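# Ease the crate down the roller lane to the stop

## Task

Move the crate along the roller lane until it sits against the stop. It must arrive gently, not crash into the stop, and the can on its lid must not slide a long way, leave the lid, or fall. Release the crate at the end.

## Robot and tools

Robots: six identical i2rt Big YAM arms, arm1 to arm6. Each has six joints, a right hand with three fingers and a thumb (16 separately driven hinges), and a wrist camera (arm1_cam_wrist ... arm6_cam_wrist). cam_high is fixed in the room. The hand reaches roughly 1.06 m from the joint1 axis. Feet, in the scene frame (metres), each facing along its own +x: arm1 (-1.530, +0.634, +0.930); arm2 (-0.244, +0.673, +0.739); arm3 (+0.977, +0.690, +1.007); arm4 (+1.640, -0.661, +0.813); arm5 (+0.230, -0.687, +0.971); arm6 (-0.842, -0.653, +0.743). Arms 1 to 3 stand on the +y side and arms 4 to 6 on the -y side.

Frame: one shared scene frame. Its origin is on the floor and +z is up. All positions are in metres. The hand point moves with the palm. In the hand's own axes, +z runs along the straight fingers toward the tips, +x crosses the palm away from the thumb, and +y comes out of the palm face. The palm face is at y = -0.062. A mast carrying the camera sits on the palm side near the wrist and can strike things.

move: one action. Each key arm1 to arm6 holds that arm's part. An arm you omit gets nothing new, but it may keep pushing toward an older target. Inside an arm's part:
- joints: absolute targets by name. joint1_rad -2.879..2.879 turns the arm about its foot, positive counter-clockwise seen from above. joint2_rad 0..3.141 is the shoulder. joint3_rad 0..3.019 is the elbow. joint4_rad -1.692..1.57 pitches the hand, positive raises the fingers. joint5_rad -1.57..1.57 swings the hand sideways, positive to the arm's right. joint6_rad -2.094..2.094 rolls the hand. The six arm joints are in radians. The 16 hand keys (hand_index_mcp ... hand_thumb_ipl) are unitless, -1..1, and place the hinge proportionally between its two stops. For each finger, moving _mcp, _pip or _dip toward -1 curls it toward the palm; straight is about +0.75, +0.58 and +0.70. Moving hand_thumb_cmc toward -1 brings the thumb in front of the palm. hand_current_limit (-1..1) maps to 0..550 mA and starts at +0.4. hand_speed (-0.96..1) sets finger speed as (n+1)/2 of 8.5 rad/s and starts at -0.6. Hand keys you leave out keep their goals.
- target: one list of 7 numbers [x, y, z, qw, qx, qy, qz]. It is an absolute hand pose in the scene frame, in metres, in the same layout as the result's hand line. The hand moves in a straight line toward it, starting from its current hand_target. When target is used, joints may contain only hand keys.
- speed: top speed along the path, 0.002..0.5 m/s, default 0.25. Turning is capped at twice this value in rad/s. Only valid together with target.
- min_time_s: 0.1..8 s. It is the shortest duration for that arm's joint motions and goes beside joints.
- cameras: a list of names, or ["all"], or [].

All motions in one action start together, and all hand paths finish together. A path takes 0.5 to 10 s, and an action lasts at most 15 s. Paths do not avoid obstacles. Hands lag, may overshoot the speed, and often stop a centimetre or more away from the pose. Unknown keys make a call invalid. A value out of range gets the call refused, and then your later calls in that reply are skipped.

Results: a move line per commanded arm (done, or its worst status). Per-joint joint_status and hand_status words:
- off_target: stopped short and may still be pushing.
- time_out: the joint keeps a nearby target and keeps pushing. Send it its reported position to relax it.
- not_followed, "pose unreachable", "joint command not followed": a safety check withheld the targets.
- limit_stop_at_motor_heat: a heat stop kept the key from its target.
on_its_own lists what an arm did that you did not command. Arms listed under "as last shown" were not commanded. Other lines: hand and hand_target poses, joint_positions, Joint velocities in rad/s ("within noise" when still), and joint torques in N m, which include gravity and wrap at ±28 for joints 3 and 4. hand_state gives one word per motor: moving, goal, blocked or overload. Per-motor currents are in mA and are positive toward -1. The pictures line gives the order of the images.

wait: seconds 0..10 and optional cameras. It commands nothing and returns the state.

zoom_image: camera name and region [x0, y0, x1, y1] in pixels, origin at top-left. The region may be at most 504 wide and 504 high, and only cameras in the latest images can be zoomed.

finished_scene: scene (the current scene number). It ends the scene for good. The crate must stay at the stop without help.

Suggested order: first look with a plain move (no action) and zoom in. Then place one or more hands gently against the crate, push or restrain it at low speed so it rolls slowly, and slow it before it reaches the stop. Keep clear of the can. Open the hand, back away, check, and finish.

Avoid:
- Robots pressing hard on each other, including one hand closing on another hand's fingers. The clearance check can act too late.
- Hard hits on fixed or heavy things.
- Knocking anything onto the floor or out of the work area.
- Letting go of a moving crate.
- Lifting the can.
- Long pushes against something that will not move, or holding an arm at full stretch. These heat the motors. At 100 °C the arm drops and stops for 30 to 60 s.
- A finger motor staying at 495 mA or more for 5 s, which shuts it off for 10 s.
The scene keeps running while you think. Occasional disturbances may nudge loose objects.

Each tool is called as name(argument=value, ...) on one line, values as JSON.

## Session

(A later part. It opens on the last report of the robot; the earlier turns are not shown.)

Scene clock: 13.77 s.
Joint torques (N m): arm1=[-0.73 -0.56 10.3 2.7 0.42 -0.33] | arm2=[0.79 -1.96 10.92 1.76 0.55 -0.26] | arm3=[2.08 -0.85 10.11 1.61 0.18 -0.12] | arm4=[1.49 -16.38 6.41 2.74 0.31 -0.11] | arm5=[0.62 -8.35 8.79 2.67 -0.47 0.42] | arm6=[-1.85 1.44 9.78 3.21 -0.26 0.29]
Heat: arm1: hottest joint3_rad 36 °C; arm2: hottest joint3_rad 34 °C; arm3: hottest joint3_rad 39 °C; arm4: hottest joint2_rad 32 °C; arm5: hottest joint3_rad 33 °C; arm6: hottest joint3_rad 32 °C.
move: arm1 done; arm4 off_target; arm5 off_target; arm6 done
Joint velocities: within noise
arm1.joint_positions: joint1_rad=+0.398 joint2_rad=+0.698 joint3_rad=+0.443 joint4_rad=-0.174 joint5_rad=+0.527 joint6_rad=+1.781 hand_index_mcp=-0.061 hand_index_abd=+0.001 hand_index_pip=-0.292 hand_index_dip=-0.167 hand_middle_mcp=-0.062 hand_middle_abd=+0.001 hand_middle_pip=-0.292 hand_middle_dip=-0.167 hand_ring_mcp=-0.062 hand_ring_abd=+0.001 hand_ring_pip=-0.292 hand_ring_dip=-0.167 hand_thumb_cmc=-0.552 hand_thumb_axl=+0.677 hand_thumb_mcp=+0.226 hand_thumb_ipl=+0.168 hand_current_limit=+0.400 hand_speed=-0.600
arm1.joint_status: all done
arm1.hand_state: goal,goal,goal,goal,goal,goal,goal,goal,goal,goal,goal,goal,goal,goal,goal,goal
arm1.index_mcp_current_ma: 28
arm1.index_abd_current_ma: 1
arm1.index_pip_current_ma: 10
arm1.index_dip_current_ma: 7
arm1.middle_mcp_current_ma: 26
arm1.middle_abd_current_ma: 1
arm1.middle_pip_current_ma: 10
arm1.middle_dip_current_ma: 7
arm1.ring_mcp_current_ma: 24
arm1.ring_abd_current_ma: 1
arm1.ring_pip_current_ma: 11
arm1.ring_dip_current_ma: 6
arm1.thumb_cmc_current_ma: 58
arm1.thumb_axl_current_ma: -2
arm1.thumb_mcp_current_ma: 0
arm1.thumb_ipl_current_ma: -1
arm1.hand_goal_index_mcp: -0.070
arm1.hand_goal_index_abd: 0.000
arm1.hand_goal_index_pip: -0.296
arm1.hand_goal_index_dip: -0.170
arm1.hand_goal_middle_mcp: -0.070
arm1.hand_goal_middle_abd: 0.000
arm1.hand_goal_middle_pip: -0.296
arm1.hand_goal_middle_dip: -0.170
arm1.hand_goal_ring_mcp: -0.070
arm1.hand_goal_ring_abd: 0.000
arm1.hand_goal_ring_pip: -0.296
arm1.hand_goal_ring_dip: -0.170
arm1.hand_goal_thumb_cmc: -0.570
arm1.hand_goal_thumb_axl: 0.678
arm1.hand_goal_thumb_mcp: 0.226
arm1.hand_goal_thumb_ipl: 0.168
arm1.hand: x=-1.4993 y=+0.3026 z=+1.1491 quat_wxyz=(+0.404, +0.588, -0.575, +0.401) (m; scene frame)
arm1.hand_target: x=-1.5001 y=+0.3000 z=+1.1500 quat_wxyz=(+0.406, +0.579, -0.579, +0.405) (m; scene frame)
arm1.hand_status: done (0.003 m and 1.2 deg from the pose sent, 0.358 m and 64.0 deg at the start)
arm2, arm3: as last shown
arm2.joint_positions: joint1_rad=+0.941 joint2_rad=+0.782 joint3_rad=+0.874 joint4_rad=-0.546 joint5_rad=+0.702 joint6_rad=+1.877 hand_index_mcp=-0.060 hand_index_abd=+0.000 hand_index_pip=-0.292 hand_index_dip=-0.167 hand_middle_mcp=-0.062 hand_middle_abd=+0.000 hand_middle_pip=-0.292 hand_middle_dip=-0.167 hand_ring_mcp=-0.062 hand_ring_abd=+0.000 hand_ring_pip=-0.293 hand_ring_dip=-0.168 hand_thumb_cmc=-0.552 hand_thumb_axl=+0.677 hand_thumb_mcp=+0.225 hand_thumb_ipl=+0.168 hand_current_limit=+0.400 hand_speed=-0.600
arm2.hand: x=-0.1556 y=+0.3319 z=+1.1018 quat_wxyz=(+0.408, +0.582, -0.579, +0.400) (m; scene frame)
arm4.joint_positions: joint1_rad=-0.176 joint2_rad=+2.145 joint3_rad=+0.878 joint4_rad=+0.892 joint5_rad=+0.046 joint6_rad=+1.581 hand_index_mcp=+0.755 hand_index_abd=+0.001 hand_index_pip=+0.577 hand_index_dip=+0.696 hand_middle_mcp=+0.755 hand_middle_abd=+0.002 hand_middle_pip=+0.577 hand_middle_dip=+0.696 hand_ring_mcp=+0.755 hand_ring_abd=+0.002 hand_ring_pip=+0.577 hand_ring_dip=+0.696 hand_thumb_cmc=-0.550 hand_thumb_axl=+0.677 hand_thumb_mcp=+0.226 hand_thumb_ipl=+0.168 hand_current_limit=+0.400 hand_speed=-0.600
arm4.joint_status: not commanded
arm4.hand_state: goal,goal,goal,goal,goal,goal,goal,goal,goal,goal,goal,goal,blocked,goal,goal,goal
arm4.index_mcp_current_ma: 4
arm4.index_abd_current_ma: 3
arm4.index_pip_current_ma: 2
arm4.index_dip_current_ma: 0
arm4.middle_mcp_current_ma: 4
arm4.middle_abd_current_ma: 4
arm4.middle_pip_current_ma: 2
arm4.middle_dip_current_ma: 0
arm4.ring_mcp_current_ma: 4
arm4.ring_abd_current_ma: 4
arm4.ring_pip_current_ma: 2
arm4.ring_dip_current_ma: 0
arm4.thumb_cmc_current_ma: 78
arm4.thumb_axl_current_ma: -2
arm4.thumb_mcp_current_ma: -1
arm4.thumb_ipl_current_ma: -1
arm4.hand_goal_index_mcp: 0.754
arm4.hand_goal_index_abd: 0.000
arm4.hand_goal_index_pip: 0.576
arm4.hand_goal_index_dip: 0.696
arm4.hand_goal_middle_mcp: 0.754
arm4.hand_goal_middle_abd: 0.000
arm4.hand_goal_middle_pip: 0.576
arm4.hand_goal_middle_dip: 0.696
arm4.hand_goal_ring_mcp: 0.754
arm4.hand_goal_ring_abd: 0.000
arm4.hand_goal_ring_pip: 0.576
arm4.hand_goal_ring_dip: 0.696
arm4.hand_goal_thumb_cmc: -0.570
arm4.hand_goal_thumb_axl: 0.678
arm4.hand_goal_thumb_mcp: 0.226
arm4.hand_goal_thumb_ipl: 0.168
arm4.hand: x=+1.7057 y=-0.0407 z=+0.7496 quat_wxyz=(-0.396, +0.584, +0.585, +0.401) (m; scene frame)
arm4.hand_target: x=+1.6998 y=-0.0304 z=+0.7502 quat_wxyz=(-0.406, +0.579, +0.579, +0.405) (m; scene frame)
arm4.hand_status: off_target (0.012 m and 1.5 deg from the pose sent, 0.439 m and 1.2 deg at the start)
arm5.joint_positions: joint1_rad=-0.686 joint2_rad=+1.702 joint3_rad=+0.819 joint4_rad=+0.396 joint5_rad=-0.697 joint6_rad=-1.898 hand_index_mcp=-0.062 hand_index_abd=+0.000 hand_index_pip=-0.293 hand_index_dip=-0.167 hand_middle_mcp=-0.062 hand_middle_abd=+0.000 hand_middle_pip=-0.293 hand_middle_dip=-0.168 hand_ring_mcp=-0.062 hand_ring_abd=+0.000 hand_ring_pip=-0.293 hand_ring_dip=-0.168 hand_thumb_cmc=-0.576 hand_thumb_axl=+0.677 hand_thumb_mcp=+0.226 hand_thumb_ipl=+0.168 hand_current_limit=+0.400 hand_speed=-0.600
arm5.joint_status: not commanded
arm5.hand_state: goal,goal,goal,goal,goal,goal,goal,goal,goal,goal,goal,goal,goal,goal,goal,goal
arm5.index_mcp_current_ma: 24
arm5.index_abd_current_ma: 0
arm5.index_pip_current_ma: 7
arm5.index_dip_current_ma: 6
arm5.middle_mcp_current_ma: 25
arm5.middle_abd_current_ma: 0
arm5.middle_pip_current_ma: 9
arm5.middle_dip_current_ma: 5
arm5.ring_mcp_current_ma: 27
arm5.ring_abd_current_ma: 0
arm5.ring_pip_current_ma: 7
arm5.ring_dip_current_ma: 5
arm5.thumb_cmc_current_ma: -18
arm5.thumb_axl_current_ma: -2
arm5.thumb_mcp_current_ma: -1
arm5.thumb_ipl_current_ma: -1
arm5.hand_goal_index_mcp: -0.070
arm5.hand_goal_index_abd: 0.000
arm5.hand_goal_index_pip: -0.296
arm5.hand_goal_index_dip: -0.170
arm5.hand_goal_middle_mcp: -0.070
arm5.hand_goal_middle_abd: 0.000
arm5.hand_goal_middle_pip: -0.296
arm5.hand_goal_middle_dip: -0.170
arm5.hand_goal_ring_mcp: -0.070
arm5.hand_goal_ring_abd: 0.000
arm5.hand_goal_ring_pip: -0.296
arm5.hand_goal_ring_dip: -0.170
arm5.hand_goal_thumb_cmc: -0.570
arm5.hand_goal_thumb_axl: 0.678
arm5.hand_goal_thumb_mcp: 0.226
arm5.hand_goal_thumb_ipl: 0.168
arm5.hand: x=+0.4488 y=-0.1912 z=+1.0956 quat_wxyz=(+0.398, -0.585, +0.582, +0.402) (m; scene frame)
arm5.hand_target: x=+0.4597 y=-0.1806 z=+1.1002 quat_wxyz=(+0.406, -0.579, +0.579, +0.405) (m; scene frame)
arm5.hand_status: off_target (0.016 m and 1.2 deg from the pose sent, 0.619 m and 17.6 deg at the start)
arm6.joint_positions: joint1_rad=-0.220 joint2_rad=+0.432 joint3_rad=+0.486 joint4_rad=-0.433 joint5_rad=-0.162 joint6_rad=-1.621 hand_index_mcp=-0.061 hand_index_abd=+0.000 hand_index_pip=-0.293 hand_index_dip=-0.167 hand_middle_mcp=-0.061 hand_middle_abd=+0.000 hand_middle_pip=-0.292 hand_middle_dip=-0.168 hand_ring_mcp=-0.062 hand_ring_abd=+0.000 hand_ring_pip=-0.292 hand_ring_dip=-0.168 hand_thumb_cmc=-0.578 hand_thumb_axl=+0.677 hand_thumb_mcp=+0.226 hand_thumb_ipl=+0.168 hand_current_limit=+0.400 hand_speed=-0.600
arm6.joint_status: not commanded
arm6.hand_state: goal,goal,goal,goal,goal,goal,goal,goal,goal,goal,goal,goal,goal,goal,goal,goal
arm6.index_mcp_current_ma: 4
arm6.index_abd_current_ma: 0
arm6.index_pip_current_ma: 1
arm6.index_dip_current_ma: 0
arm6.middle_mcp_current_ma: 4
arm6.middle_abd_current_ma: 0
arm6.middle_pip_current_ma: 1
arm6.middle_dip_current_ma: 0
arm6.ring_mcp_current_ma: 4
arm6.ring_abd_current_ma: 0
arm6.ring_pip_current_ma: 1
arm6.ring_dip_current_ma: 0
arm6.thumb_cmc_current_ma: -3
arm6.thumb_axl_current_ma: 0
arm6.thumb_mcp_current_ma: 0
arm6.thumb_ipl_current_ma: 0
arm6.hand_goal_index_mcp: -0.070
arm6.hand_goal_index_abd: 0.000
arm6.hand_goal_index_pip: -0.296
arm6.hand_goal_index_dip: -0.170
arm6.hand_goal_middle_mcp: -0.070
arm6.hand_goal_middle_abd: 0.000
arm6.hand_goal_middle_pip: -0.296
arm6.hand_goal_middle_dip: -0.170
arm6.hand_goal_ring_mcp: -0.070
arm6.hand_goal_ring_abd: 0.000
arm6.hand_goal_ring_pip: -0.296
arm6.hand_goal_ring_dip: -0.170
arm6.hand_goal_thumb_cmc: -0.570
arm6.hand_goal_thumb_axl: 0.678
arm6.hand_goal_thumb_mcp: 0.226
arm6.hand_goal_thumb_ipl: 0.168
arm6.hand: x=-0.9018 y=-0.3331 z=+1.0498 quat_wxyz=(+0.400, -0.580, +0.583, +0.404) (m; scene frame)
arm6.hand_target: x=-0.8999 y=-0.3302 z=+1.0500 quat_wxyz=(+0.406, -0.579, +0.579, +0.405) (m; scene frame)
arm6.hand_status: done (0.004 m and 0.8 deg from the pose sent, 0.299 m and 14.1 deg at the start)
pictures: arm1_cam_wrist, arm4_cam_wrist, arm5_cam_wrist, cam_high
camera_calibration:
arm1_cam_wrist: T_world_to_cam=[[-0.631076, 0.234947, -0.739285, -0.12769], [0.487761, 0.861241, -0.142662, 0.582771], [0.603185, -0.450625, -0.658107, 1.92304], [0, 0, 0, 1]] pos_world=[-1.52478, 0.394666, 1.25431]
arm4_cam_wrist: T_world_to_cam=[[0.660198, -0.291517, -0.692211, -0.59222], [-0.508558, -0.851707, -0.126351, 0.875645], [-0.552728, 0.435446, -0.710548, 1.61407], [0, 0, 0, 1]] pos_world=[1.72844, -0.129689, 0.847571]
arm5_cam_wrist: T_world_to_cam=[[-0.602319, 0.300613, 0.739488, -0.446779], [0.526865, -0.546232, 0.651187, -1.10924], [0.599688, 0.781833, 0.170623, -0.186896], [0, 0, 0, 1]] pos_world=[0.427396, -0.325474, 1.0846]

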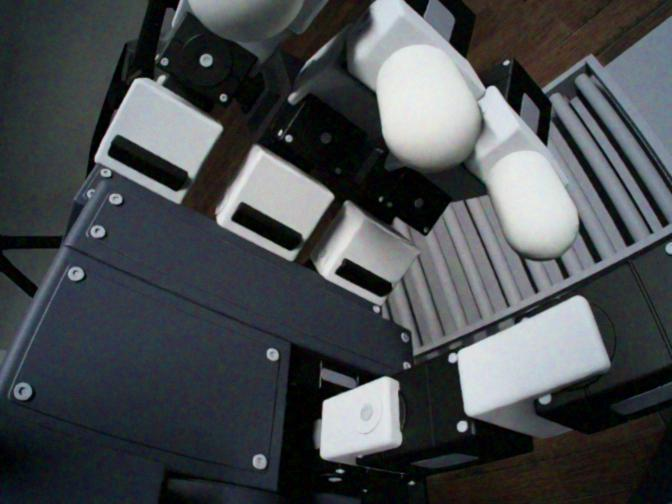

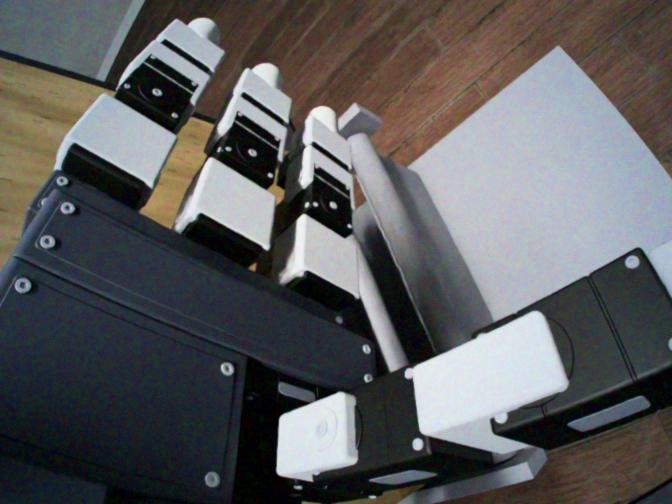

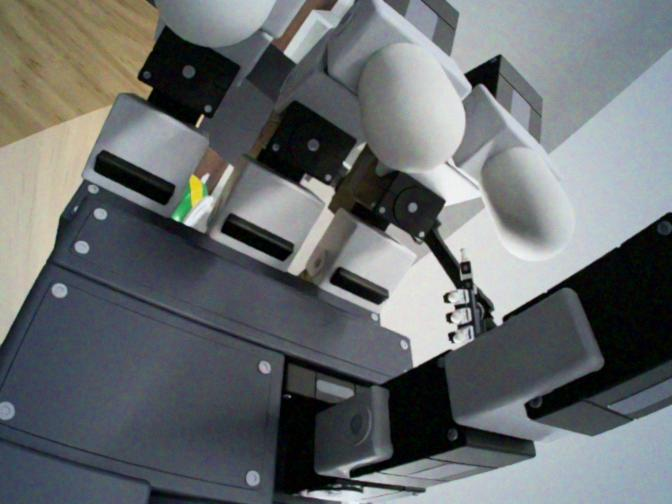

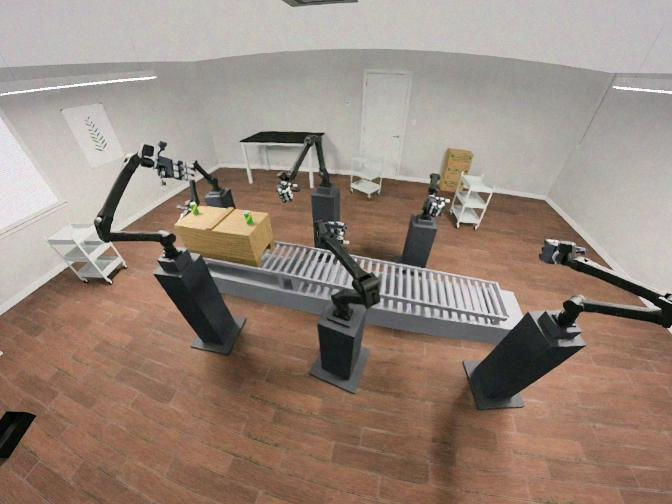

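move(arm5={"target": [0.50, -0.06, 0.70, 0.4056, -0.5792, 0.5792, 0.4056], "speed": 0.25}, arm4={"target": [1.65, -0.03, 0.71, 0.4056, -0.5792, -0.5792, -0.4056], "speed": 0.2}, cameras=["cam_high", "arm5_cam_wrist", "arm2_cam_wrist"])

zoom_image(camera="cam_high", region=[160, 180, 320, 300])

Scene clock: 16.87 s.
Joint torques (N m): arm1=[-0.73 -0.62 10.3 2.66 0.42 -0.34] | arm2=[0.62 -1.9 10.93 1.73 0.56 -0.27] | arm3=[1.9 0.44 10.3 1.5 0.16 -0.11] | arm4=[1.32 -16.44 5.82 2.69 0.36 -0.09] | arm5=[0.85 -15.15 4.81 1.81 -0.36 0.36] | arm6=[-1.85 1.49 9.78 3.21 -0.26 0.29]
Heat: arm1: hottest joint3_rad 36 °C; arm2: hottest joint3_rad 34 °C; arm3: hottest joint3_rad 40 °C; arm4: hottest joint2_rad 32 °C; arm5: hottest joint3_rad 33 °C; arm6: hottest joint3_rad 34 °C.
move: arm4 off_target; arm5 off_target
Joint velocities: within noise
arm1, arm2, arm3, arm6: as last shown
arm1.hand: x=-1.4993 y=+0.3026 z=+1.1492 quat_wxyz=(+0.404, +0.587, -0.575, +0.402) (m; scene frame)
arm1.hand_target: x=-1.5000 y=+0.3000 z=+1.1500 quat_wxyz=(+0.406, +0.579, -0.579, +0.406) (m; scene frame)
arm4.joint_positions: joint1_rad=-0.073 joint2_rad=+2.254 joint3_rad=+0.927 joint4_rad=+0.955 joint5_rad=+0.143 joint6_rad=+1.616 hand_index_mcp=+0.755 hand_index_abd=+0.001 hand_index_pip=+0.577 hand_index_dip=+0.696 hand_middle_mcp=+0.755 hand_middle_abd=+0.002 hand_middle_pip=+0.577 hand_middle_dip=+0.696 hand_ring_mcp=+0.755 hand_ring_abd=+0.002 hand_ring_pip=+0.577 hand_ring_dip=+0.696 hand_thumb_cmc=-0.550 hand_thumb_axl=+0.677 hand_thumb_mcp=+0.226 hand_thumb_ipl=+0.168 hand_current_limit=+0.400 hand_speed=-0.600
arm4.joint_status: not commanded
arm4.hand_state: goal,goal,goal,goal,goal,goal,goal,goal,goal,goal,goal,goal,blocked,goal,goal,goal
arm4.index_mcp_current_ma: 4
arm4.index_abd_current_ma: 3
arm4.index_pip_current_ma: 2
arm4.index_dip_current_ma: 0
arm4.middle_mcp_current_ma: 4
arm4.middle_abd_current_ma: 4
arm4.middle_pip_current_ma: 2
arm4.middle_dip_current_ma: 0
arm4.ring_mcp_current_ma: 4
arm4.ring_abd_current_ma: 4
arm4.ring_pip_current_ma: 2
arm4.ring_dip_current_ma: 0
arm4.thumb_cmc_current_ma: 78
arm4.thumb_axl_current_ma: -2
arm4.thumb_mcp_current_ma: -1
arm4.thumb_ipl_current_ma: -1
arm4.hand_goal_index_mcp: 0.754
arm4.hand_goal_index_abd: 0.000
arm4.hand_goal_index_pip: 0.576
arm4.hand_goal_index_dip: 0.696
arm4.hand_goal_middle_mcp: 0.754
arm4.hand_goal_middle_abd: 0.000
arm4.hand_goal_middle_pip: 0.576
arm4.hand_goal_middle_dip: 0.696
arm4.hand_goal_ring_mcp: 0.754
arm4.hand_goal_ring_abd: 0.000
arm4.hand_goal_ring_pip: 0.576
arm4.hand_goal_ring_dip: 0.696
arm4.hand_goal_thumb_cmc: -0.570
arm4.hand_goal_thumb_axl: 0.678
arm4.hand_goal_thumb_mcp: 0.226
arm4.hand_goal_thumb_ipl: 0.168
arm4.hand: x=+1.6568 y=-0.0378 z=+0.7146 quat_wxyz=(-0.397, +0.582, +0.584, +0.404) (m; scene frame)
arm4.hand_target: x=+1.6499 y=-0.0305 z=+0.7101 quat_wxyz=(-0.406, +0.579, +0.579, +0.405) (m; scene frame)
arm4.hand_status: off_target (0.011 m and 1.2 deg from the pose sent, 0.069 m and 1.5 deg at the start)
arm5.joint_positions: joint1_rad=-0.605 joint2_rad=+2.845 joint3_rad=+1.560 joint4_rad=+0.868 joint5_rad=-0.615 joint6_rad=-1.848 hand_index_mcp=-0.063 hand_index_abd=+0.000 hand_index_pip=-0.293 hand_index_dip=-0.167 hand_middle_mcp=-0.063 hand_middle_abd=+0.000 hand_middle_pip=-0.293 hand_middle_dip=-0.168 hand_ring_mcp=-0.063 hand_ring_abd=+0.000 hand_ring_pip=-0.293 hand_ring_dip=-0.168 hand_thumb_cmc=-0.576 hand_thumb_axl=+0.677 hand_thumb_mcp=+0.226 hand_thumb_ipl=+0.168 hand_current_limit=+0.400 hand_speed=-0.600
arm5.joint_status: not commanded
arm5.hand_state: goal,goal,goal,goal,goal,goal,goal,goal,goal,goal,goal,goal,goal,goal,goal,goal
arm5.index_mcp_current_ma: 20
arm5.index_abd_current_ma: 0
arm5.index_pip_current_ma: 7
arm5.index_dip_current_ma: 6
arm5.middle_mcp_current_ma: 20
arm5.middle_abd_current_ma: 0
arm5.middle_pip_current_ma: 9
arm5.middle_dip_current_ma: 5
arm5.ring_mcp_current_ma: 22
arm5.ring_abd_current_ma: 0
arm5.ring_pip_current_ma: 7
arm5.ring_dip_current_ma: 5
arm5.thumb_cmc_current_ma: -18
arm5.thumb_axl_current_ma: -2
arm5.thumb_mcp_current_ma: -1
arm5.thumb_ipl_current_ma: -1
arm5.hand_goal_index_mcp: -0.070
arm5.hand_goal_index_abd: 0.000
arm5.hand_goal_index_pip: -0.296
arm5.hand_goal_index_dip: -0.170
arm5.hand_goal_middle_mcp: -0.070
arm5.hand_goal_middle_abd: 0.000
arm5.hand_goal_middle_pip: -0.296
arm5.hand_goal_middle_dip: -0.170
arm5.hand_goal_ring_mcp: -0.070
arm5.hand_goal_ring_abd: 0.000
arm5.hand_goal_ring_pip: -0.296
arm5.hand_goal_ring_dip: -0.170
arm5.hand_goal_thumb_cmc: -0.570
arm5.hand_goal_thumb_axl: 0.678
arm5.hand_goal_thumb_mcp: 0.226
arm5.hand_goal_thumb_ipl: 0.168
arm5.hand: x=+0.5059 y=-0.0621 z=+0.7112 quat_wxyz=(+0.416, -0.581, +0.573, +0.401) (m; scene frame)
arm5.hand_target: x=+0.5000 y=-0.0604 z=+0.7003 quat_wxyz=(+0.406, -0.579, +0.579, +0.405) (m; scene frame)
arm5.hand_status: off_target (0.013 m and 1.5 deg from the pose sent, 0.420 m and 1.2 deg at the start)
pictures: arm2_cam_wrist, arm5_cam_wrist, cam_high
camera_calibration:
arm2_cam_wrist: T_world_to_cam=[[-0.609151, 0.300637, -0.733861, 0.648051], [0.551644, 0.825439, -0.119745, -0.109137], [0.569758, -0.477773, -0.668662, 1.10753], [0, 0, 0, 1]] pos_world=[-0.176055, 0.424404, 1.20307]
arm5_cam_wrist: T_world_to_cam=[[-0.618769, 0.284179, 0.732371, -0.154543], [0.504214, -0.571235, 0.647657, -0.80598], [0.602406, 0.770022, 0.210176, -0.286709], [0, 0, 0, 1]] pos_world=[0.483475, -0.195714, 0.695441]

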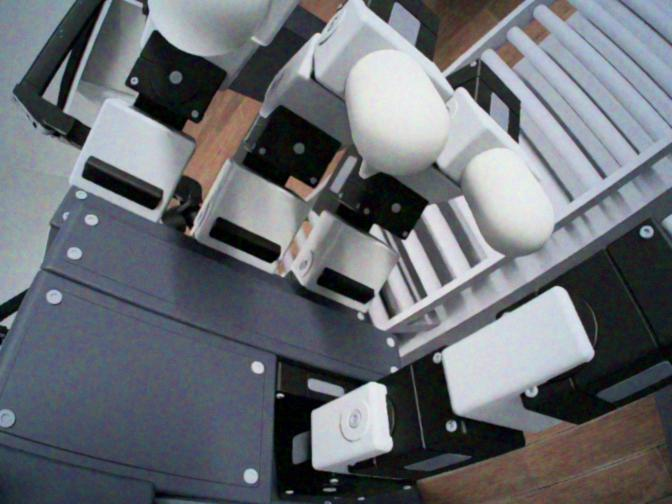

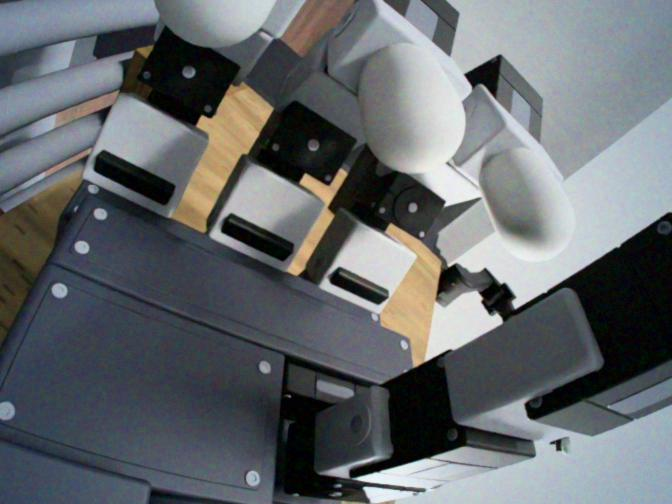

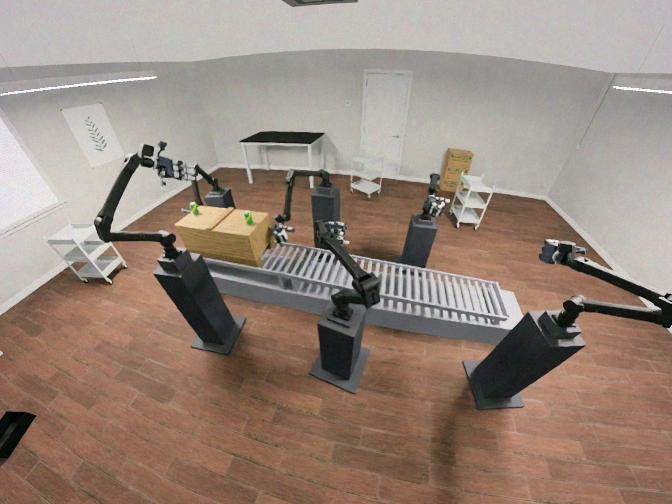

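Scaled by 3.150 from the camera's 672x504 image, which has a finer 960x720 frame.

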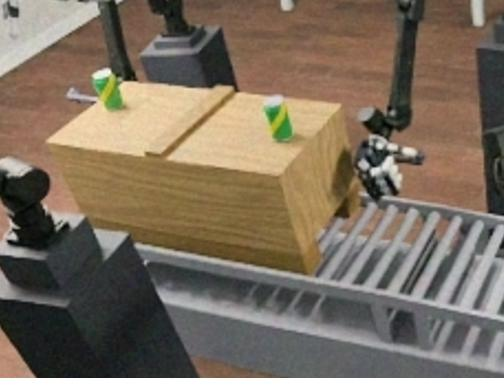

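move(arm5={"target": [0.06, -0.06, 0.68, 0.4056, -0.5792, 0.5792, 0.4056], "speed": 0.12}, arm4={"target": [1.14, -0.03, 0.69, 0.4056, -0.5792, -0.5792, -0.4056], "speed": 0.12}, cameras=["cam_high", "arm5_cam_wrist", "arm2_cam_wrist"])

zoom_image(camera="cam_high", region=[200, 180, 360, 300])

Scene clock: 24.03 s.
Joint torques (N m): arm1=[-0.73 -0.62 10.3 2.67 0.42 -0.34] | arm2=[0.91 -2.08 10.93 1.77 0.56 -0.28] | arm3=[1.44 -0.32 10.41 1.59 0.18 -0.09] | arm4=[0.44 -24.7 11.82 1.17 0.82 -0.09] | arm5=[-1.14 -12.75 2.48 2.33 0.12 0.41] | arm6=[-1.9 1.49 9.8 3.21 -0.26 0.29]
Heat: arm1: hottest joint3_rad 37 °C; arm2: hottest joint3_rad 35 °C; arm3: hottest joint3_rad 42 °C; arm4: hottest joint2_rad 33 °C; arm5: hottest joint2_rad 33 °C; arm6: hottest joint3_rad 37 °C.
move: arm4 off_target; arm5 off_target
Joint velocities: within noise
arm1, arm2, arm3, arm6: as last shown
arm4.joint_positions: joint1_rad=+0.669 joint2_rad=+2.655 joint3_rad=+1.963 joint4_rad=+0.169 joint5_rad=+0.813 joint6_rad=+1.959 hand_index_mcp=+0.756 hand_index_abd=+0.002 hand_index_pip=+0.577 hand_index_dip=+0.696 hand_middle_mcp=+0.756 hand_middle_abd=+0.002 hand_middle_pip=+0.577 hand_middle_dip=+0.696 hand_ring_mcp=+0.756 hand_ring_abd=+0.002 hand_ring_pip=+0.577 hand_ring_dip=+0.696 hand_thumb_cmc=-0.550 hand_thumb_axl=+0.677 hand_thumb_mcp=+0.225 hand_thumb_ipl=+0.168 hand_current_limit=+0.400 hand_speed=-0.600
arm4.joint_status: not commanded
arm4.hand_state: goal,goal,goal,goal,goal,goal,goal,goal,goal,goal,goal,goal,blocked,goal,goal,goal
arm4.index_mcp_current_ma: 7
arm4.index_abd_current_ma: 4
arm4.index_pip_current_ma: 2
arm4.index_dip_current_ma: 0
arm4.middle_mcp_current_ma: 6
arm4.middle_abd_current_ma: 5
arm4.middle_pip_current_ma: 3
arm4.middle_dip_current_ma: 0
arm4.ring_mcp_current_ma: 5
arm4.ring_abd_current_ma: 5
arm4.ring_pip_current_ma: 3
arm4.ring_dip_current_ma: 0
arm4.thumb_cmc_current_ma: 76
arm4.thumb_axl_current_ma: -2
arm4.thumb_mcp_current_ma: -4
arm4.thumb_ipl_current_ma: -1
arm4.hand_goal_index_mcp: 0.754
arm4.hand_goal_index_abd: 0.000
arm4.hand_goal_index_pip: 0.576
arm4.hand_goal_index_dip: 0.696
arm4.hand_goal_middle_mcp: 0.754
arm4.hand_goal_middle_abd: 0.000
arm4.hand_goal_middle_pip: 0.576
arm4.hand_goal_middle_dip: 0.696
arm4.hand_goal_ring_mcp: 0.754
arm4.hand_goal_ring_abd: 0.000
arm4.hand_goal_ring_pip: 0.576
arm4.hand_goal_ring_dip: 0.696
arm4.hand_goal_thumb_cmc: -0.570
arm4.hand_goal_thumb_axl: 0.678
arm4.hand_goal_thumb_mcp: 0.226
arm4.hand_goal_thumb_ipl: 0.168
arm4.hand: x=+1.1449 y=-0.0341 z=+0.7002 quat_wxyz=(-0.405, +0.576, +0.583, +0.406) (m; scene frame)
arm4.hand_target: x=+1.1404 y=-0.0306 z=+0.6901 quat_wxyz=(-0.406, +0.579, +0.579, +0.405) (m; scene frame)
arm4.hand_status: off_target (0.012 m and 0.6 deg from the pose sent, 0.518 m and 1.2 deg at the start)
arm5.joint_positions: joint1_rad=+0.267 joint2_rad=+2.868 joint3_rad=+1.286 joint4_rad=+1.255 joint5_rad=+0.170 joint6_rad=-1.525 hand_index_mcp=-0.065 hand_index_abd=+0.000 hand_index_pip=-0.293 hand_index_dip=-0.167 hand_middle_mcp=-0.065 hand_middle_abd=+0.000 hand_middle_pip=-0.293 hand_middle_dip=-0.168 hand_ring_mcp=-0.064 hand_ring_abd=+0.000 hand_ring_pip=-0.293 hand_ring_dip=-0.168 hand_thumb_cmc=-0.576 hand_thumb_axl=+0.677 hand_thumb_mcp=+0.225 hand_thumb_ipl=+0.168 hand_current_limit=+0.400 hand_speed=-0.600
arm5.joint_status: not commanded
arm5.hand_state: goal,goal,goal,goal,goal,goal,goal,goal,goal,goal,goal,goal,goal,goal,goal,goal
arm5.index_mcp_current_ma: 15
arm5.index_abd_current_ma: 0
arm5.index_pip_current_ma: 7
arm5.index_dip_current_ma: 6
arm5.middle_mcp_current_ma: 15
arm5.middle_abd_current_ma: 0
arm5.middle_pip_current_ma: 8
arm5.middle_dip_current_ma: 5
arm5.ring_mcp_current_ma: 17
arm5.ring_abd_current_ma: 0
arm5.ring_pip_current_ma: 7
arm5.ring_dip_current_ma: 5
arm5.thumb_cmc_current_ma: -18
arm5.thumb_axl_current_ma: -2
arm5.thumb_mcp_current_ma: -1
arm5.thumb_ipl_current_ma: -1
arm5.hand_goal_index_mcp: -0.070
arm5.hand_goal_index_abd: 0.000
arm5.hand_goal_index_pip: -0.296
arm5.hand_goal_index_dip: -0.170
arm5.hand_goal_middle_mcp: -0.070
arm5.hand_goal_middle_abd: 0.000
arm5.hand_goal_middle_pip: -0.296
arm5.hand_goal_middle_dip: -0.170
arm5.hand_goal_ring_mcp: -0.070
arm5.hand_goal_ring_abd: 0.000
arm5.hand_goal_ring_pip: -0.296
arm5.hand_goal_ring_dip: -0.170
arm5.hand_goal_thumb_cmc: -0.570
arm5.hand_goal_thumb_axl: 0.678
arm5.hand_goal_thumb_mcp: 0.226
arm5.hand_goal_thumb_ipl: 0.168
arm5.hand: x=+0.0467 y=-0.0565 z=+0.6976 quat_wxyz=(+0.410, -0.583, +0.565, +0.415) (m; scene frame)
arm5.hand_target: x=+0.0599 y=-0.0608 z=+0.6804 quat_wxyz=(+0.406, -0.579, +0.579, +0.405) (m; scene frame)
arm5.hand_status: off_target (0.022 m and 2.1 deg from the pose sent, 0.447 m and 1.5 deg at the start)
pictures: arm2_cam_wrist, arm5_cam_wrist, cam_high
camera_calibration:
arm2_cam_wrist: T_world_to_cam=[[-0.609151, 0.300637, -0.733861, 0.648051], [0.551644, 0.825439, -0.119745, -0.109137], [0.569758, -0.477773, -0.668662, 1.10753], [0, 0, 0, 1]] pos_world=[-0.176055, 0.424404, 1.20307]
arm5_cam_wrist: T_world_to_cam=[[-0.615935, 0.255547, 0.745198, -0.441053], [0.529738, -0.565788, 0.631872, -0.552365], [0.583097, 0.783951, 0.213116, -0.0118865], [0, 0, 0, 1]] pos_world=[0.0278795, -0.190494, 0.680229]

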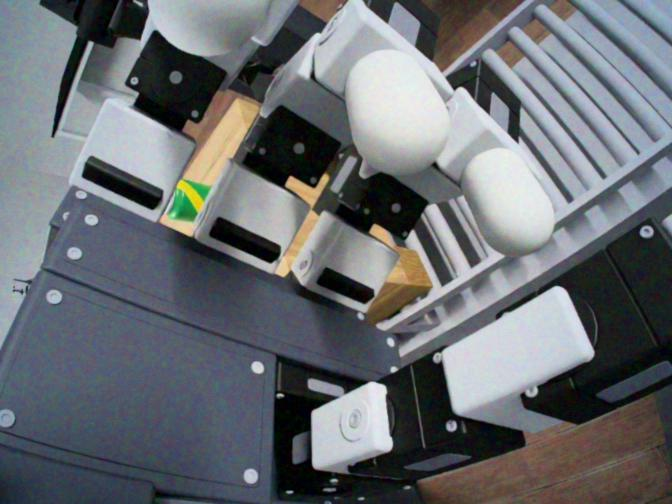

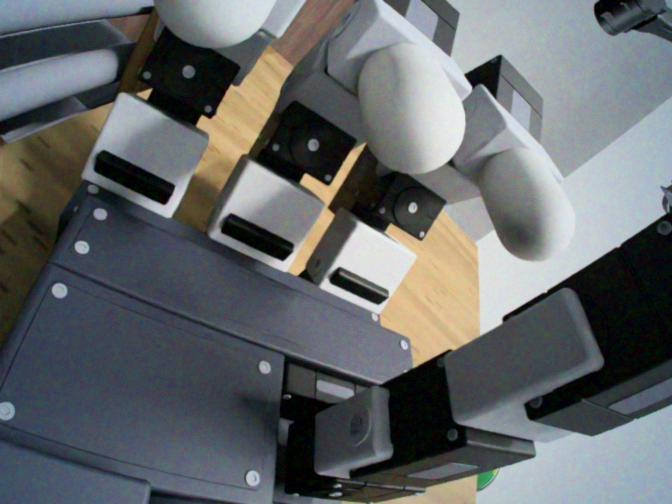

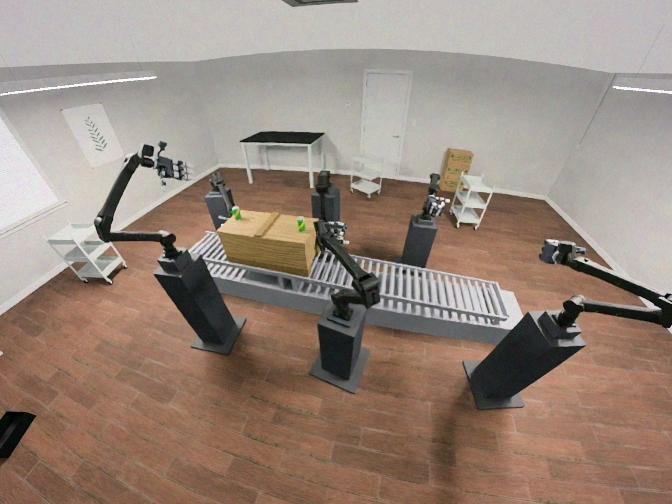

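Scaled by 3.150 from the camera's 672x504 image, which has a finer 960x720 frame.

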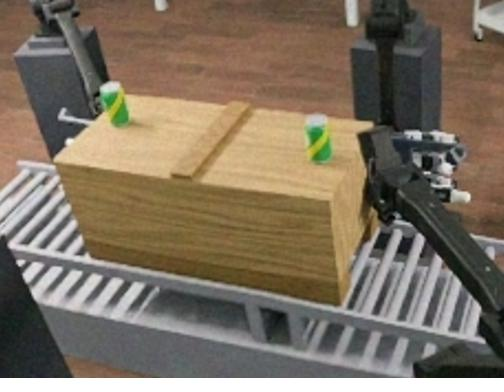

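move(arm2={"target": [-0.02, 0.07, 0.71, 0.4056, 0.5792, -0.5792, 0.4056], "speed": 0.25}, cameras=["cam_high", "arm5_cam_wrist", "arm2_cam_wrist"])

zoom_image(camera="cam_high", region=[200, 180, 360, 300])

Scene clock: 28.37 s.
Joint torques (N m): arm1=[-0.73 -0.62 10.3 2.66 0.42 -0.34] | arm2=[-0.79 -14.39 9.26 1.83 0.34 -0.44] | arm3=[2.43 -0.09 10.36 1.68 0.19 -0.06] | arm4=[0.38 -24.82 11.85 1.18 0.8 -0.08] | arm5=[-0.44 -12.69 2.44 2.47 0.11 0.42] | arm6=[-1.85 1.49 9.78 3.19 -0.26 0.29]
Heat: arm1: hottest joint3_rad 37 °C; arm2: hottest joint3_rad 35 °C; arm3: hottest joint3_rad 43 °C; arm4: hottest joint2_rad 34 °C; arm5: hottest joint2_rad 33 °C; arm6: hottest joint3_rad 39 °C.
move: arm2 off_target
Joint velocities: within noise
arm1, arm3, arm4, arm5, arm6: as last shown
arm2.joint_positions: joint1_rad=+0.802 joint2_rad=+2.102 joint3_rad=+1.056 joint4_rad=+0.613 joint5_rad=+0.563 joint6_rad=+1.816 hand_index_mcp=-0.062 hand_index_abd=+0.000 hand_index_pip=-0.292 hand_index_dip=-0.167 hand_middle_mcp=-0.064 hand_middle_abd=+0.000 hand_middle_pip=-0.292 hand_middle_dip=-0.167 hand_ring_mcp=-0.064 hand_ring_abd=+0.000 hand_ring_pip=-0.293 hand_ring_dip=-0.168 hand_thumb_cmc=-0.552 hand_thumb_axl=+0.677 hand_thumb_mcp=+0.225 hand_thumb_ipl=+0.168 hand_current_limit=+0.400 hand_speed=-0.600
arm2.joint_status: not commanded
arm2.hand_state: goal,goal,goal,goal,goal,goal,goal,goal,goal,goal,goal,goal,goal,goal,goal,goal
arm2.index_mcp_current_ma: 5
arm2.index_abd_current_ma: 0
arm2.index_pip_current_ma: 1
arm2.index_dip_current_ma: 1
arm2.middle_mcp_current_ma: 4
arm2.middle_abd_current_ma: 0
arm2.middle_pip_current_ma: 2
arm2.middle_dip_current_ma: 1
arm2.ring_mcp_current_ma: 4
arm2.ring_abd_current_ma: 0
arm2.ring_pip_current_ma: 1
arm2.ring_dip_current_ma: 1
arm2.thumb_cmc_current_ma: 17
arm2.thumb_axl_current_ma: 0
arm2.thumb_mcp_current_ma: 0
arm2.thumb_ipl_current_ma: 0
arm2.hand_goal_index_mcp: -0.070
arm2.hand_goal_index_abd: 0.000
arm2.hand_goal_index_pip: -0.296
arm2.hand_goal_index_dip: -0.170
arm2.hand_goal_middle_mcp: -0.070
arm2.hand_goal_middle_abd: 0.000
arm2.hand_goal_middle_pip: -0.296
arm2.hand_goal_middle_dip: -0.170
arm2.hand_goal_ring_mcp: -0.070
arm2.hand_goal_ring_abd: 0.000
arm2.hand_goal_ring_pip: -0.296
arm2.hand_goal_ring_dip: -0.170
arm2.hand_goal_thumb_cmc: -0.570
arm2.hand_goal_thumb_axl: 0.678
arm2.hand_goal_thumb_mcp: 0.226
arm2.hand_goal_thumb_ipl: 0.168
arm2.hand: x=-0.0231 y=+0.0846 z=+0.7065 quat_wxyz=(+0.400, +0.587, -0.581, +0.396) (m; scene frame)
arm2.hand_target: x=-0.0202 y=+0.0706 z=+0.7103 quat_wxyz=(+0.406, +0.579, -0.579, +0.406) (m; scene frame)
arm2.hand_status: off_target (0.015 m and 1.6 deg from the pose sent, 0.490 m and 0.8 deg at the start)
arm4.joint_positions: joint1_rad=+0.669 joint2_rad=+2.655 joint3_rad=+1.964 joint4_rad=+0.169 joint5_rad=+0.813 joint6_rad=+1.960 hand_index_mcp=+0.756 hand_index_abd=+0.002 hand_index_pip=+0.577 hand_index_dip=+0.696 hand_middle_mcp=+0.756 hand_middle_abd=+0.002 hand_middle_pip=+0.577 hand_middle_dip=+0.696 hand_ring_mcp=+0.756 hand_ring_abd=+0.002 hand_ring_pip=+0.577 hand_ring_dip=+0.696 hand_thumb_cmc=-0.550 hand_thumb_axl=+0.677 hand_thumb_mcp=+0.225 hand_thumb_ipl=+0.168 hand_current_limit=+0.400 hand_speed=-0.600
arm4.hand: x=+1.1448 y=-0.0341 z=+0.7003 quat_wxyz=(-0.405, +0.576, +0.583, +0.406) (m; scene frame)
pictures: arm2_cam_wrist, arm5_cam_wrist, cam_high
camera_calibration:
arm2_cam_wrist: T_world_to_cam=[[-0.608784, 0.312164, -0.729339, 0.508956], [0.546502, 0.831429, -0.100309, -0.0398362], [0.575081, -0.459652, -0.676759, 0.65393], [0, 0, 0, 1]] pos_world=[-0.0444482, 0.174823, 0.809758]
arm5_cam_wrist: T_world_to_cam=[[-0.615935, 0.255547, 0.745198, -0.441053], [0.529738, -0.565788, 0.631872, -0.552365], [0.583097, 0.783951, 0.213116, -0.0118865], [0, 0, 0, 1]] pos_world=[0.0278795, -0.190494, 0.680229]

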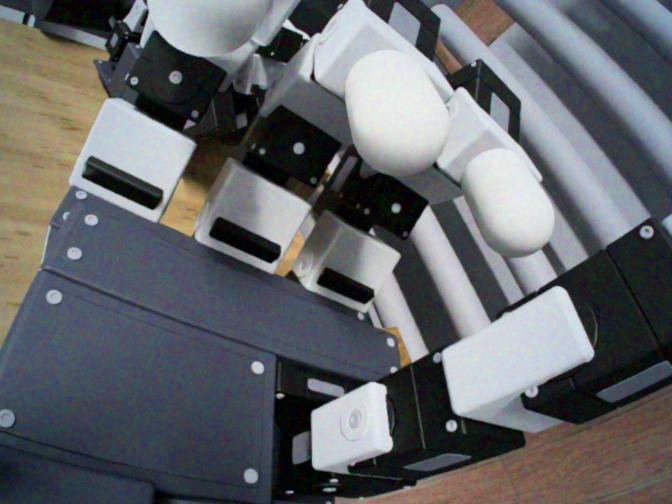

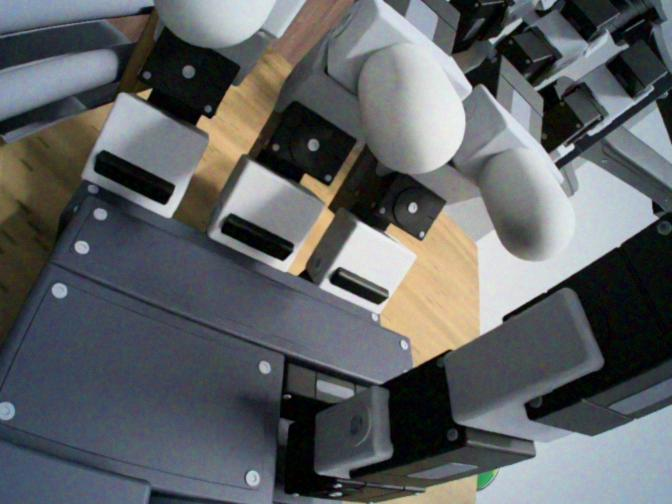

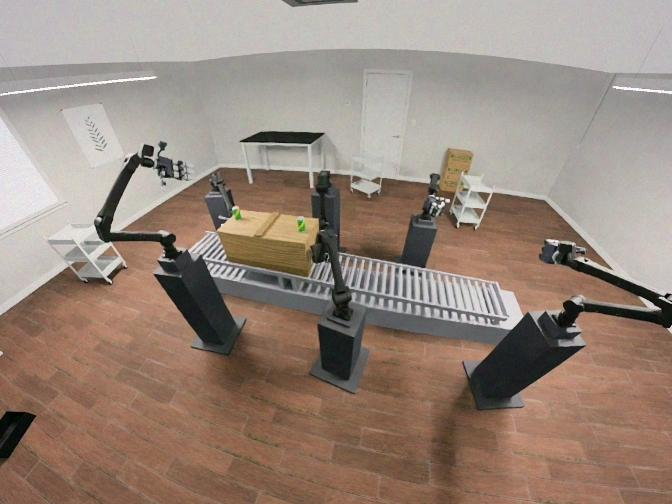

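Scaled by 3.150 from the camera's 672x504 image, which has a finer 960x720 frame.

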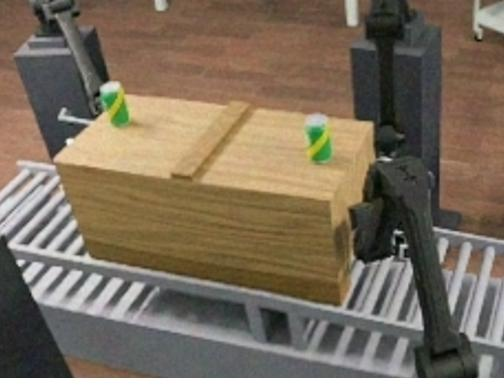

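move(arm2={"target": [0.04, 0.06, 0.70, 0.4056, 0.5792, -0.5792, 0.4056], "speed": 0.08}, arm3={"joints": {"joint6_rad": -1.5, "hand_thumb_cmc": -0.571, "hand_index_mcp": -0.07, "hand_index_pip": -0.296, "hand_index_dip": -0.17, "hand_middle_mcp": -0.07, "hand_middle_pip": -0.296, "hand_middle_dip": -0.17, "hand_ring_mcp": -0.07, "hand_ring_pip": -0.296, "hand_ring_dip": -0.17}, "min_time_s": 1.5})

move(arm5={"target": [-0.06, -0.32, 0.95, 0.4056, -0.5792, 0.5792, 0.4056], "speed": 0.25}, arm3={"target": [1.25, 0.30, 1.05, 0.4056, 0.5792, 0.5792, -0.4056], "speed": 0.3}, cameras=["cam_high", "arm2_cam_wrist", "arm3_cam_wrist"])

zoom_image(camera="cam_high", region=[200, 180, 360, 300])

Scene clock: 32.57 s.
Joint torques (N m): arm1=[-0.73 -0.62 10.29 2.66 0.42 -0.34] | arm2=[0.5 -14.68 10.17 0.98 0.52 -0.26] | arm3=[1.96 0.32 10.03 1.43 -0.07 0.08] | arm4=[0.67 -24.82 11.9 1.17 0.81 -0.08] | arm5=[-1.44 -12.63 2.28 2.55 0.11 0.37] | arm6=[-1.85 1.49 9.78 3.21 -0.26 0.29]
Heat: arm1: hottest joint3_rad 37 °C; arm2: hottest joint3_rad 36 °C; arm3: hottest joint3_rad 45 °C; arm4: hottest joint2_rad 35 °C; arm5: hottest joint2_rad 34 °C; arm6: hottest joint3_rad 40 °C.
move: arm2 off_target; arm3 done
Joint velocities: within noise
arm1, arm4, arm5, arm6: as last shown
arm2.joint_positions: joint1_rad=+0.864 joint2_rad=+2.178 joint3_rad=+1.202 joint4_rad=+0.548 joint5_rad=+0.627 joint6_rad=+1.832 hand_index_mcp=-0.062 hand_index_abd=+0.000 hand_index_pip=-0.292 hand_index_dip=-0.167 hand_middle_mcp=-0.064 hand_middle_abd=+0.000 hand_middle_pip=-0.292 hand_middle_dip=-0.167 hand_ring_mcp=-0.064 hand_ring_abd=+0.000 hand_ring_pip=-0.293 hand_ring_dip=-0.168 hand_thumb_cmc=-0.552 hand_thumb_axl=+0.677 hand_thumb_mcp=+0.225 hand_thumb_ipl=+0.168 hand_current_limit=+0.400 hand_speed=-0.600
arm2.joint_status: not commanded
arm2.hand_state: goal,goal,goal,goal,goal,goal,goal,goal,goal,goal,goal,goal,goal,goal,goal,goal
arm2.index_mcp_current_ma: 5
arm2.index_abd_current_ma: 0
arm2.index_pip_current_ma: 1
arm2.index_dip_current_ma: 1
arm2.middle_mcp_current_ma: 4
arm2.middle_abd_current_ma: 0
arm2.middle_pip_current_ma: 2
arm2.middle_dip_current_ma: 1
arm2.ring_mcp_current_ma: 4
arm2.ring_abd_current_ma: 0
arm2.ring_pip_current_ma: 1
arm2.ring_dip_current_ma: 1
arm2.thumb_cmc_current_ma: 17
arm2.thumb_axl_current_ma: 0
arm2.thumb_mcp_current_ma: 0
arm2.thumb_ipl_current_ma: 0
arm2.hand_goal_index_mcp: -0.070
arm2.hand_goal_index_abd: 0.000
arm2.hand_goal_index_pip: -0.296
arm2.hand_goal_index_dip: -0.170
arm2.hand_goal_middle_mcp: -0.070
arm2.hand_goal_middle_abd: 0.000
arm2.hand_goal_middle_pip: -0.296
arm2.hand_goal_middle_dip: -0.170
arm2.hand_goal_ring_mcp: -0.070
arm2.hand_goal_ring_abd: 0.000
arm2.hand_goal_ring_pip: -0.296
arm2.hand_goal_ring_dip: -0.170
arm2.hand_goal_thumb_cmc: -0.570
arm2.hand_goal_thumb_axl: 0.678
arm2.hand_goal_thumb_mcp: 0.226
arm2.hand_goal_thumb_ipl: 0.168
arm2.hand: x=+0.0305 y=+0.0683 z=+0.7040 quat_wxyz=(+0.407, +0.584, -0.577, +0.401) (m; scene frame)
arm2.hand_target: x=+0.0399 y=+0.0606 z=+0.7001 quat_wxyz=(+0.405, +0.579, -0.579, +0.406) (m; scene frame)
arm2.hand_status: off_target (0.013 m and 0.8 deg from the pose sent, 0.068 m and 1.6 deg at the start)
arm3.joint_positions: joint1_rad=-0.304 joint2_rad=+0.618 joint3_rad=+1.319 joint4_rad=-1.253 joint5_rad=+0.102 joint6_rad=-1.489 hand_index_mcp=-0.060 hand_index_abd=+0.000 hand_index_pip=-0.293 hand_index_dip=-0.167 hand_middle_mcp=-0.058 hand_middle_abd=+0.000 hand_middle_pip=-0.293 hand_middle_dip=-0.168 hand_ring_mcp=-0.060 hand_ring_abd=+0.000 hand_ring_pip=-0.293 hand_ring_dip=-0.168 hand_thumb_cmc=-0.575 hand_thumb_axl=+0.677 hand_thumb_mcp=+0.226 hand_thumb_ipl=+0.168 hand_current_limit=+0.400 hand_speed=-0.600
arm3.joint_status: all done
arm3.hand_state: goal,goal,goal,goal,goal,goal,goal,goal,goal,goal,goal,goal,goal,goal,goal,goal
arm3.index_mcp_current_ma: 34
arm3.index_abd_current_ma: 0
arm3.index_pip_current_ma: 7
arm3.index_dip_current_ma: 7
arm3.middle_mcp_current_ma: 41
arm3.middle_abd_current_ma: 0
arm3.middle_pip_current_ma: 8
arm3.middle_dip_current_ma: 6
arm3.ring_mcp_current_ma: 37
arm3.ring_abd_current_ma: 0
arm3.ring_pip_current_ma: 10
arm3.ring_dip_current_ma: 6
arm3.thumb_cmc_current_ma: -17
arm3.thumb_axl_current_ma: -2
arm3.thumb_mcp_current_ma: -1
arm3.thumb_ipl_current_ma: -1
arm3.hand_goal_index_mcp: -0.070
arm3.hand_goal_index_abd: 0.000
arm3.hand_goal_index_pip: -0.296
arm3.hand_goal_index_dip: -0.170
arm3.hand_goal_middle_mcp: -0.070
arm3.hand_goal_middle_abd: 0.000
arm3.hand_goal_middle_pip: -0.296
arm3.hand_goal_middle_dip: -0.170
arm3.hand_goal_ring_mcp: -0.070
arm3.hand_goal_ring_abd: 0.000
arm3.hand_goal_ring_pip: -0.296
arm3.hand_goal_ring_dip: -0.170
arm3.hand_goal_thumb_cmc: -0.570
arm3.hand_goal_thumb_axl: 0.678
arm3.hand_goal_thumb_mcp: 0.226
arm3.hand_goal_thumb_ipl: 0.168
arm3.hand: x=+0.9762 y=+0.4077 z=+1.5517 quat_wxyz=(+0.290, +0.717, +0.496, -0.395) (m; scene frame)
arm3.hand_target: x=+0.9771 y=+0.4112 z=+1.5652 quat_wxyz=(+0.296, +0.709, +0.495, -0.407) (m; scene frame)
arm3.hand_status: not commanded
pictures: none

Scene clock: 35.90 s.
Joint torques (N m): arm1=[-0.73 -0.62 10.3 2.67 0.42 -0.34] | arm2=[0.15 -14.56 10.14 0.95 0.5 -0.26] | arm3=[1.03 -6.89 4.44 2.25 0.12 0.14] | arm4=[0.38 -24.53 11.9 1.21 0.82 -0.09] | arm5=[1.2 -9.41 0.08 2.17 0.38 0.38] | arm6=[-1.85 1.44 9.78 3.22 -0.26 0.29]
Heat: arm1: hottest joint3_rad 38 °C; arm2: hottest joint3_rad 37 °C; arm3: hottest joint3_rad 44 °C; arm4: hottest joint2_rad 36 °C; arm5: hottest joint2_rad 34 °C; arm6: hottest joint3_rad 41 °C.
move: arm3 off_target; arm5 done
Joint velocities: within noise
arm1, arm2, arm4, arm6: as last shown
arm3.joint_positions: joint1_rad=+0.631 joint2_rad=+1.752 joint3_rad=+0.331 joint4_rad=+0.936 joint5_rad=+0.665 joint6_rad=-1.276 hand_index_mcp=-0.063 hand_index_abd=+0.000 hand_index_pip=-0.293 hand_index_dip=-0.167 hand_middle_mcp=-0.061 hand_middle_abd=+0.000 hand_middle_pip=-0.293 hand_middle_dip=-0.168 hand_ring_mcp=-0.062 hand_ring_abd=+0.000 hand_ring_pip=-0.293 hand_ring_dip=-0.168 hand_thumb_cmc=-0.577 hand_thumb_axl=+0.677 hand_thumb_mcp=+0.226 hand_thumb_ipl=+0.168 hand_current_limit=+0.400 hand_speed=-0.600
arm3.joint_status: not commanded
arm3.hand_state: goal,goal,goal,goal,goal,goal,goal,goal,goal,goal,goal,goal,goal,goal,goal,goal
arm3.index_mcp_current_ma: 25
arm3.index_abd_current_ma: 0
arm3.index_pip_current_ma: 7
arm3.index_dip_current_ma: 7
arm3.middle_mcp_current_ma: 30
arm3.middle_abd_current_ma: 0
arm3.middle_pip_current_ma: 8
arm3.middle_dip_current_ma: 6
arm3.ring_mcp_current_ma: 26
arm3.ring_abd_current_ma: 0
arm3.ring_pip_current_ma: 10
arm3.ring_dip_current_ma: 6
arm3.thumb_cmc_current_ma: -21
arm3.thumb_axl_current_ma: -2
arm3.thumb_mcp_current_ma: -1
arm3.thumb_ipl_current_ma: -1
arm3.hand_goal_index_mcp: -0.070
arm3.hand_goal_index_abd: 0.000
arm3.hand_goal_index_pip: -0.296
arm3.hand_goal_index_dip: -0.170
arm3.hand_goal_middle_mcp: -0.070
arm3.hand_goal_middle_abd: 0.000
arm3.hand_goal_middle_pip: -0.296
arm3.hand_goal_middle_dip: -0.170
arm3.hand_goal_ring_mcp: -0.070
arm3.hand_goal_ring_abd: 0.000
arm3.hand_goal_ring_pip: -0.296
arm3.hand_goal_ring_dip: -0.170
arm3.hand_goal_thumb_cmc: -0.570
arm3.hand_goal_thumb_axl: 0.678
arm3.hand_goal_thumb_mcp: 0.226
arm3.hand_goal_thumb_ipl: 0.168
arm3.hand: x=+1.2436 y=+0.3092 z=+1.0450 quat_wxyz=(+0.395, +0.582, +0.585, -0.403) (m; scene frame)
arm3.hand_target: x=+1.2497 y=+0.3002 z=+1.0500 quat_wxyz=(+0.405, +0.579, +0.579, -0.406) (m; scene frame)
arm3.hand_status: off_target (0.012 m and 1.5 deg from the pose sent, 0.582 m and 22.8 deg at the start)
arm5.joint_positions: joint1_rad=+0.865 joint2_rad=+2.082 joint3_rad=+0.388 joint4_rad=+1.215 joint5_rad=+0.746 joint6_rad=-1.246 hand_index_mcp=-0.065 hand_index_abd=+0.000 hand_index_pip=-0.293 hand_index_dip=-0.167 hand_middle_mcp=-0.065 hand_middle_abd=+0.000 hand_middle_pip=-0.293 hand_middle_dip=-0.168 hand_ring_mcp=-0.065 hand_ring_abd=+0.000 hand_ring_pip=-0.293 hand_ring_dip=-0.168 hand_thumb_cmc=-0.576 hand_thumb_axl=+0.677 hand_thumb_mcp=+0.225 hand_thumb_ipl=+0.168 hand_current_limit=+0.400 hand_speed=-0.600
arm5.joint_status: not commanded
arm5.hand_state: goal,goal,goal,goal,goal,goal,goal,goal,goal,goal,goal,goal,goal,goal,goal,goal
arm5.index_mcp_current_ma: 14
arm5.index_abd_current_ma: 0
arm5.index_pip_current_ma: 7
arm5.index_dip_current_ma: 6
arm5.middle_mcp_current_ma: 14
arm5.middle_abd_current_ma: 0
arm5.middle_pip_current_ma: 8
arm5.middle_dip_current_ma: 5
arm5.ring_mcp_current_ma: 15
arm5.ring_abd_current_ma: 0
arm5.ring_pip_current_ma: 7
arm5.ring_dip_current_ma: 5
arm5.thumb_cmc_current_ma: -19
arm5.thumb_axl_current_ma: -2
arm5.thumb_mcp_current_ma: -2
arm5.thumb_ipl_current_ma: -1
arm5.hand_goal_index_mcp: -0.070
arm5.hand_goal_index_abd: 0.000
arm5.hand_goal_index_pip: -0.296
arm5.hand_goal_index_dip: -0.170
arm5.hand_goal_middle_mcp: -0.070
arm5.hand_goal_middle_abd: 0.000
arm5.hand_goal_middle_pip: -0.296
arm5.hand_goal_middle_dip: -0.170
arm5.hand_goal_ring_mcp: -0.070
arm5.hand_goal_ring_abd: 0.000
arm5.hand_goal_ring_pip: -0.296
arm5.hand_goal_ring_dip: -0.170
arm5.hand_goal_thumb_cmc: -0.570
arm5.hand_goal_thumb_axl: 0.678
arm5.hand_goal_thumb_mcp: 0.226
arm5.hand_goal_thumb_ipl: 0.168
arm5.hand: x=-0.0590 y=-0.3171 z=+0.9465 quat_wxyz=(+0.410, -0.581, +0.577, +0.403) (m; scene frame)
arm5.hand_target: x=-0.0600 y=-0.3200 z=+0.9500 quat_wxyz=(+0.406, -0.579, +0.579, +0.406) (m; scene frame)
arm5.hand_status: done (0.005 m and 0.7 deg from the pose sent, 0.380 m and 2.1 deg at the start)
pictures: arm2_cam_wrist, arm3_cam_wrist, cam_high
camera_calibration:
arm2_cam_wrist: T_world_to_cam=[[-0.611014, 0.29805, -0.733368, 0.54867], [0.54708, 0.828569, -0.119066, -0.0424003], [0.572158, -0.473962, -0.669324, 0.609781], [0, 0, 0, 1]] pos_world=[0.00954959, 0.160614, 0.80547]
arm3_cam_wrist: T_world_to_cam=[[0.61603, -0.276673, 0.737536, -1.41804], [-0.552218, 0.516015, 0.654816, -0.205066], [-0.56175, -0.810666, 0.165097, 0.904389], [0, 0, 0, 1]] pos_world=[1.26835, 0.446641, 1.03083]

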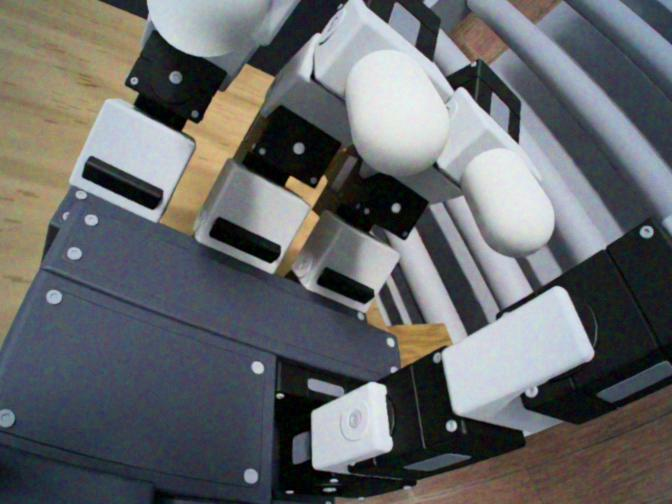

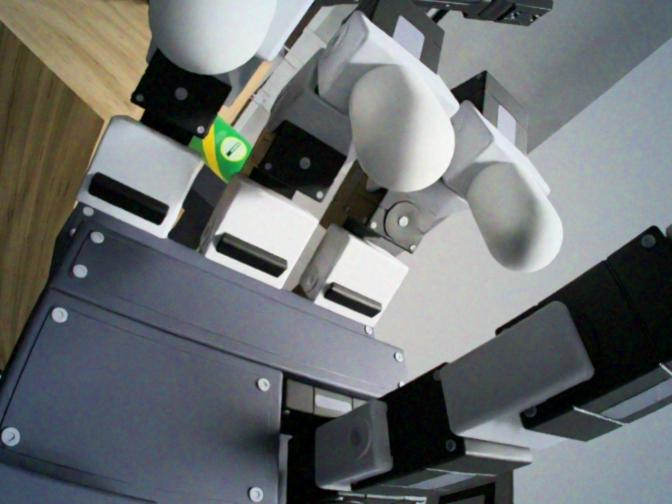

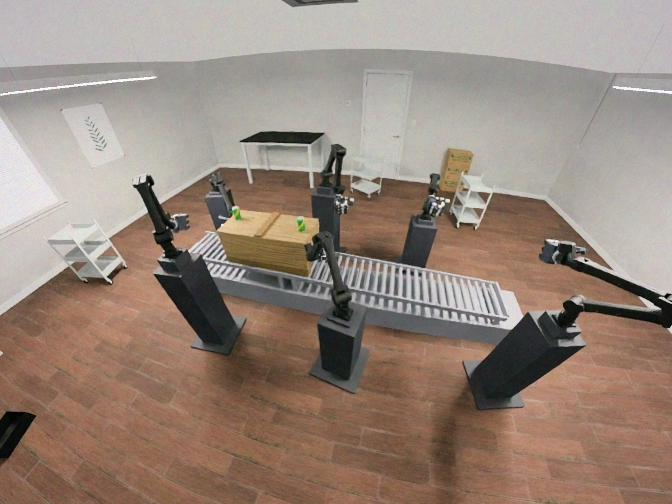

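Scaled by 3.150 from the camera's 672x504 image, which has a finer 960x720 frame.

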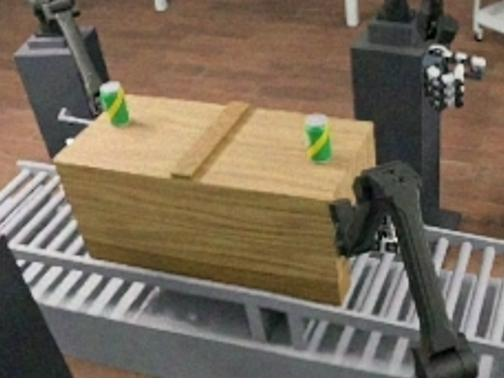

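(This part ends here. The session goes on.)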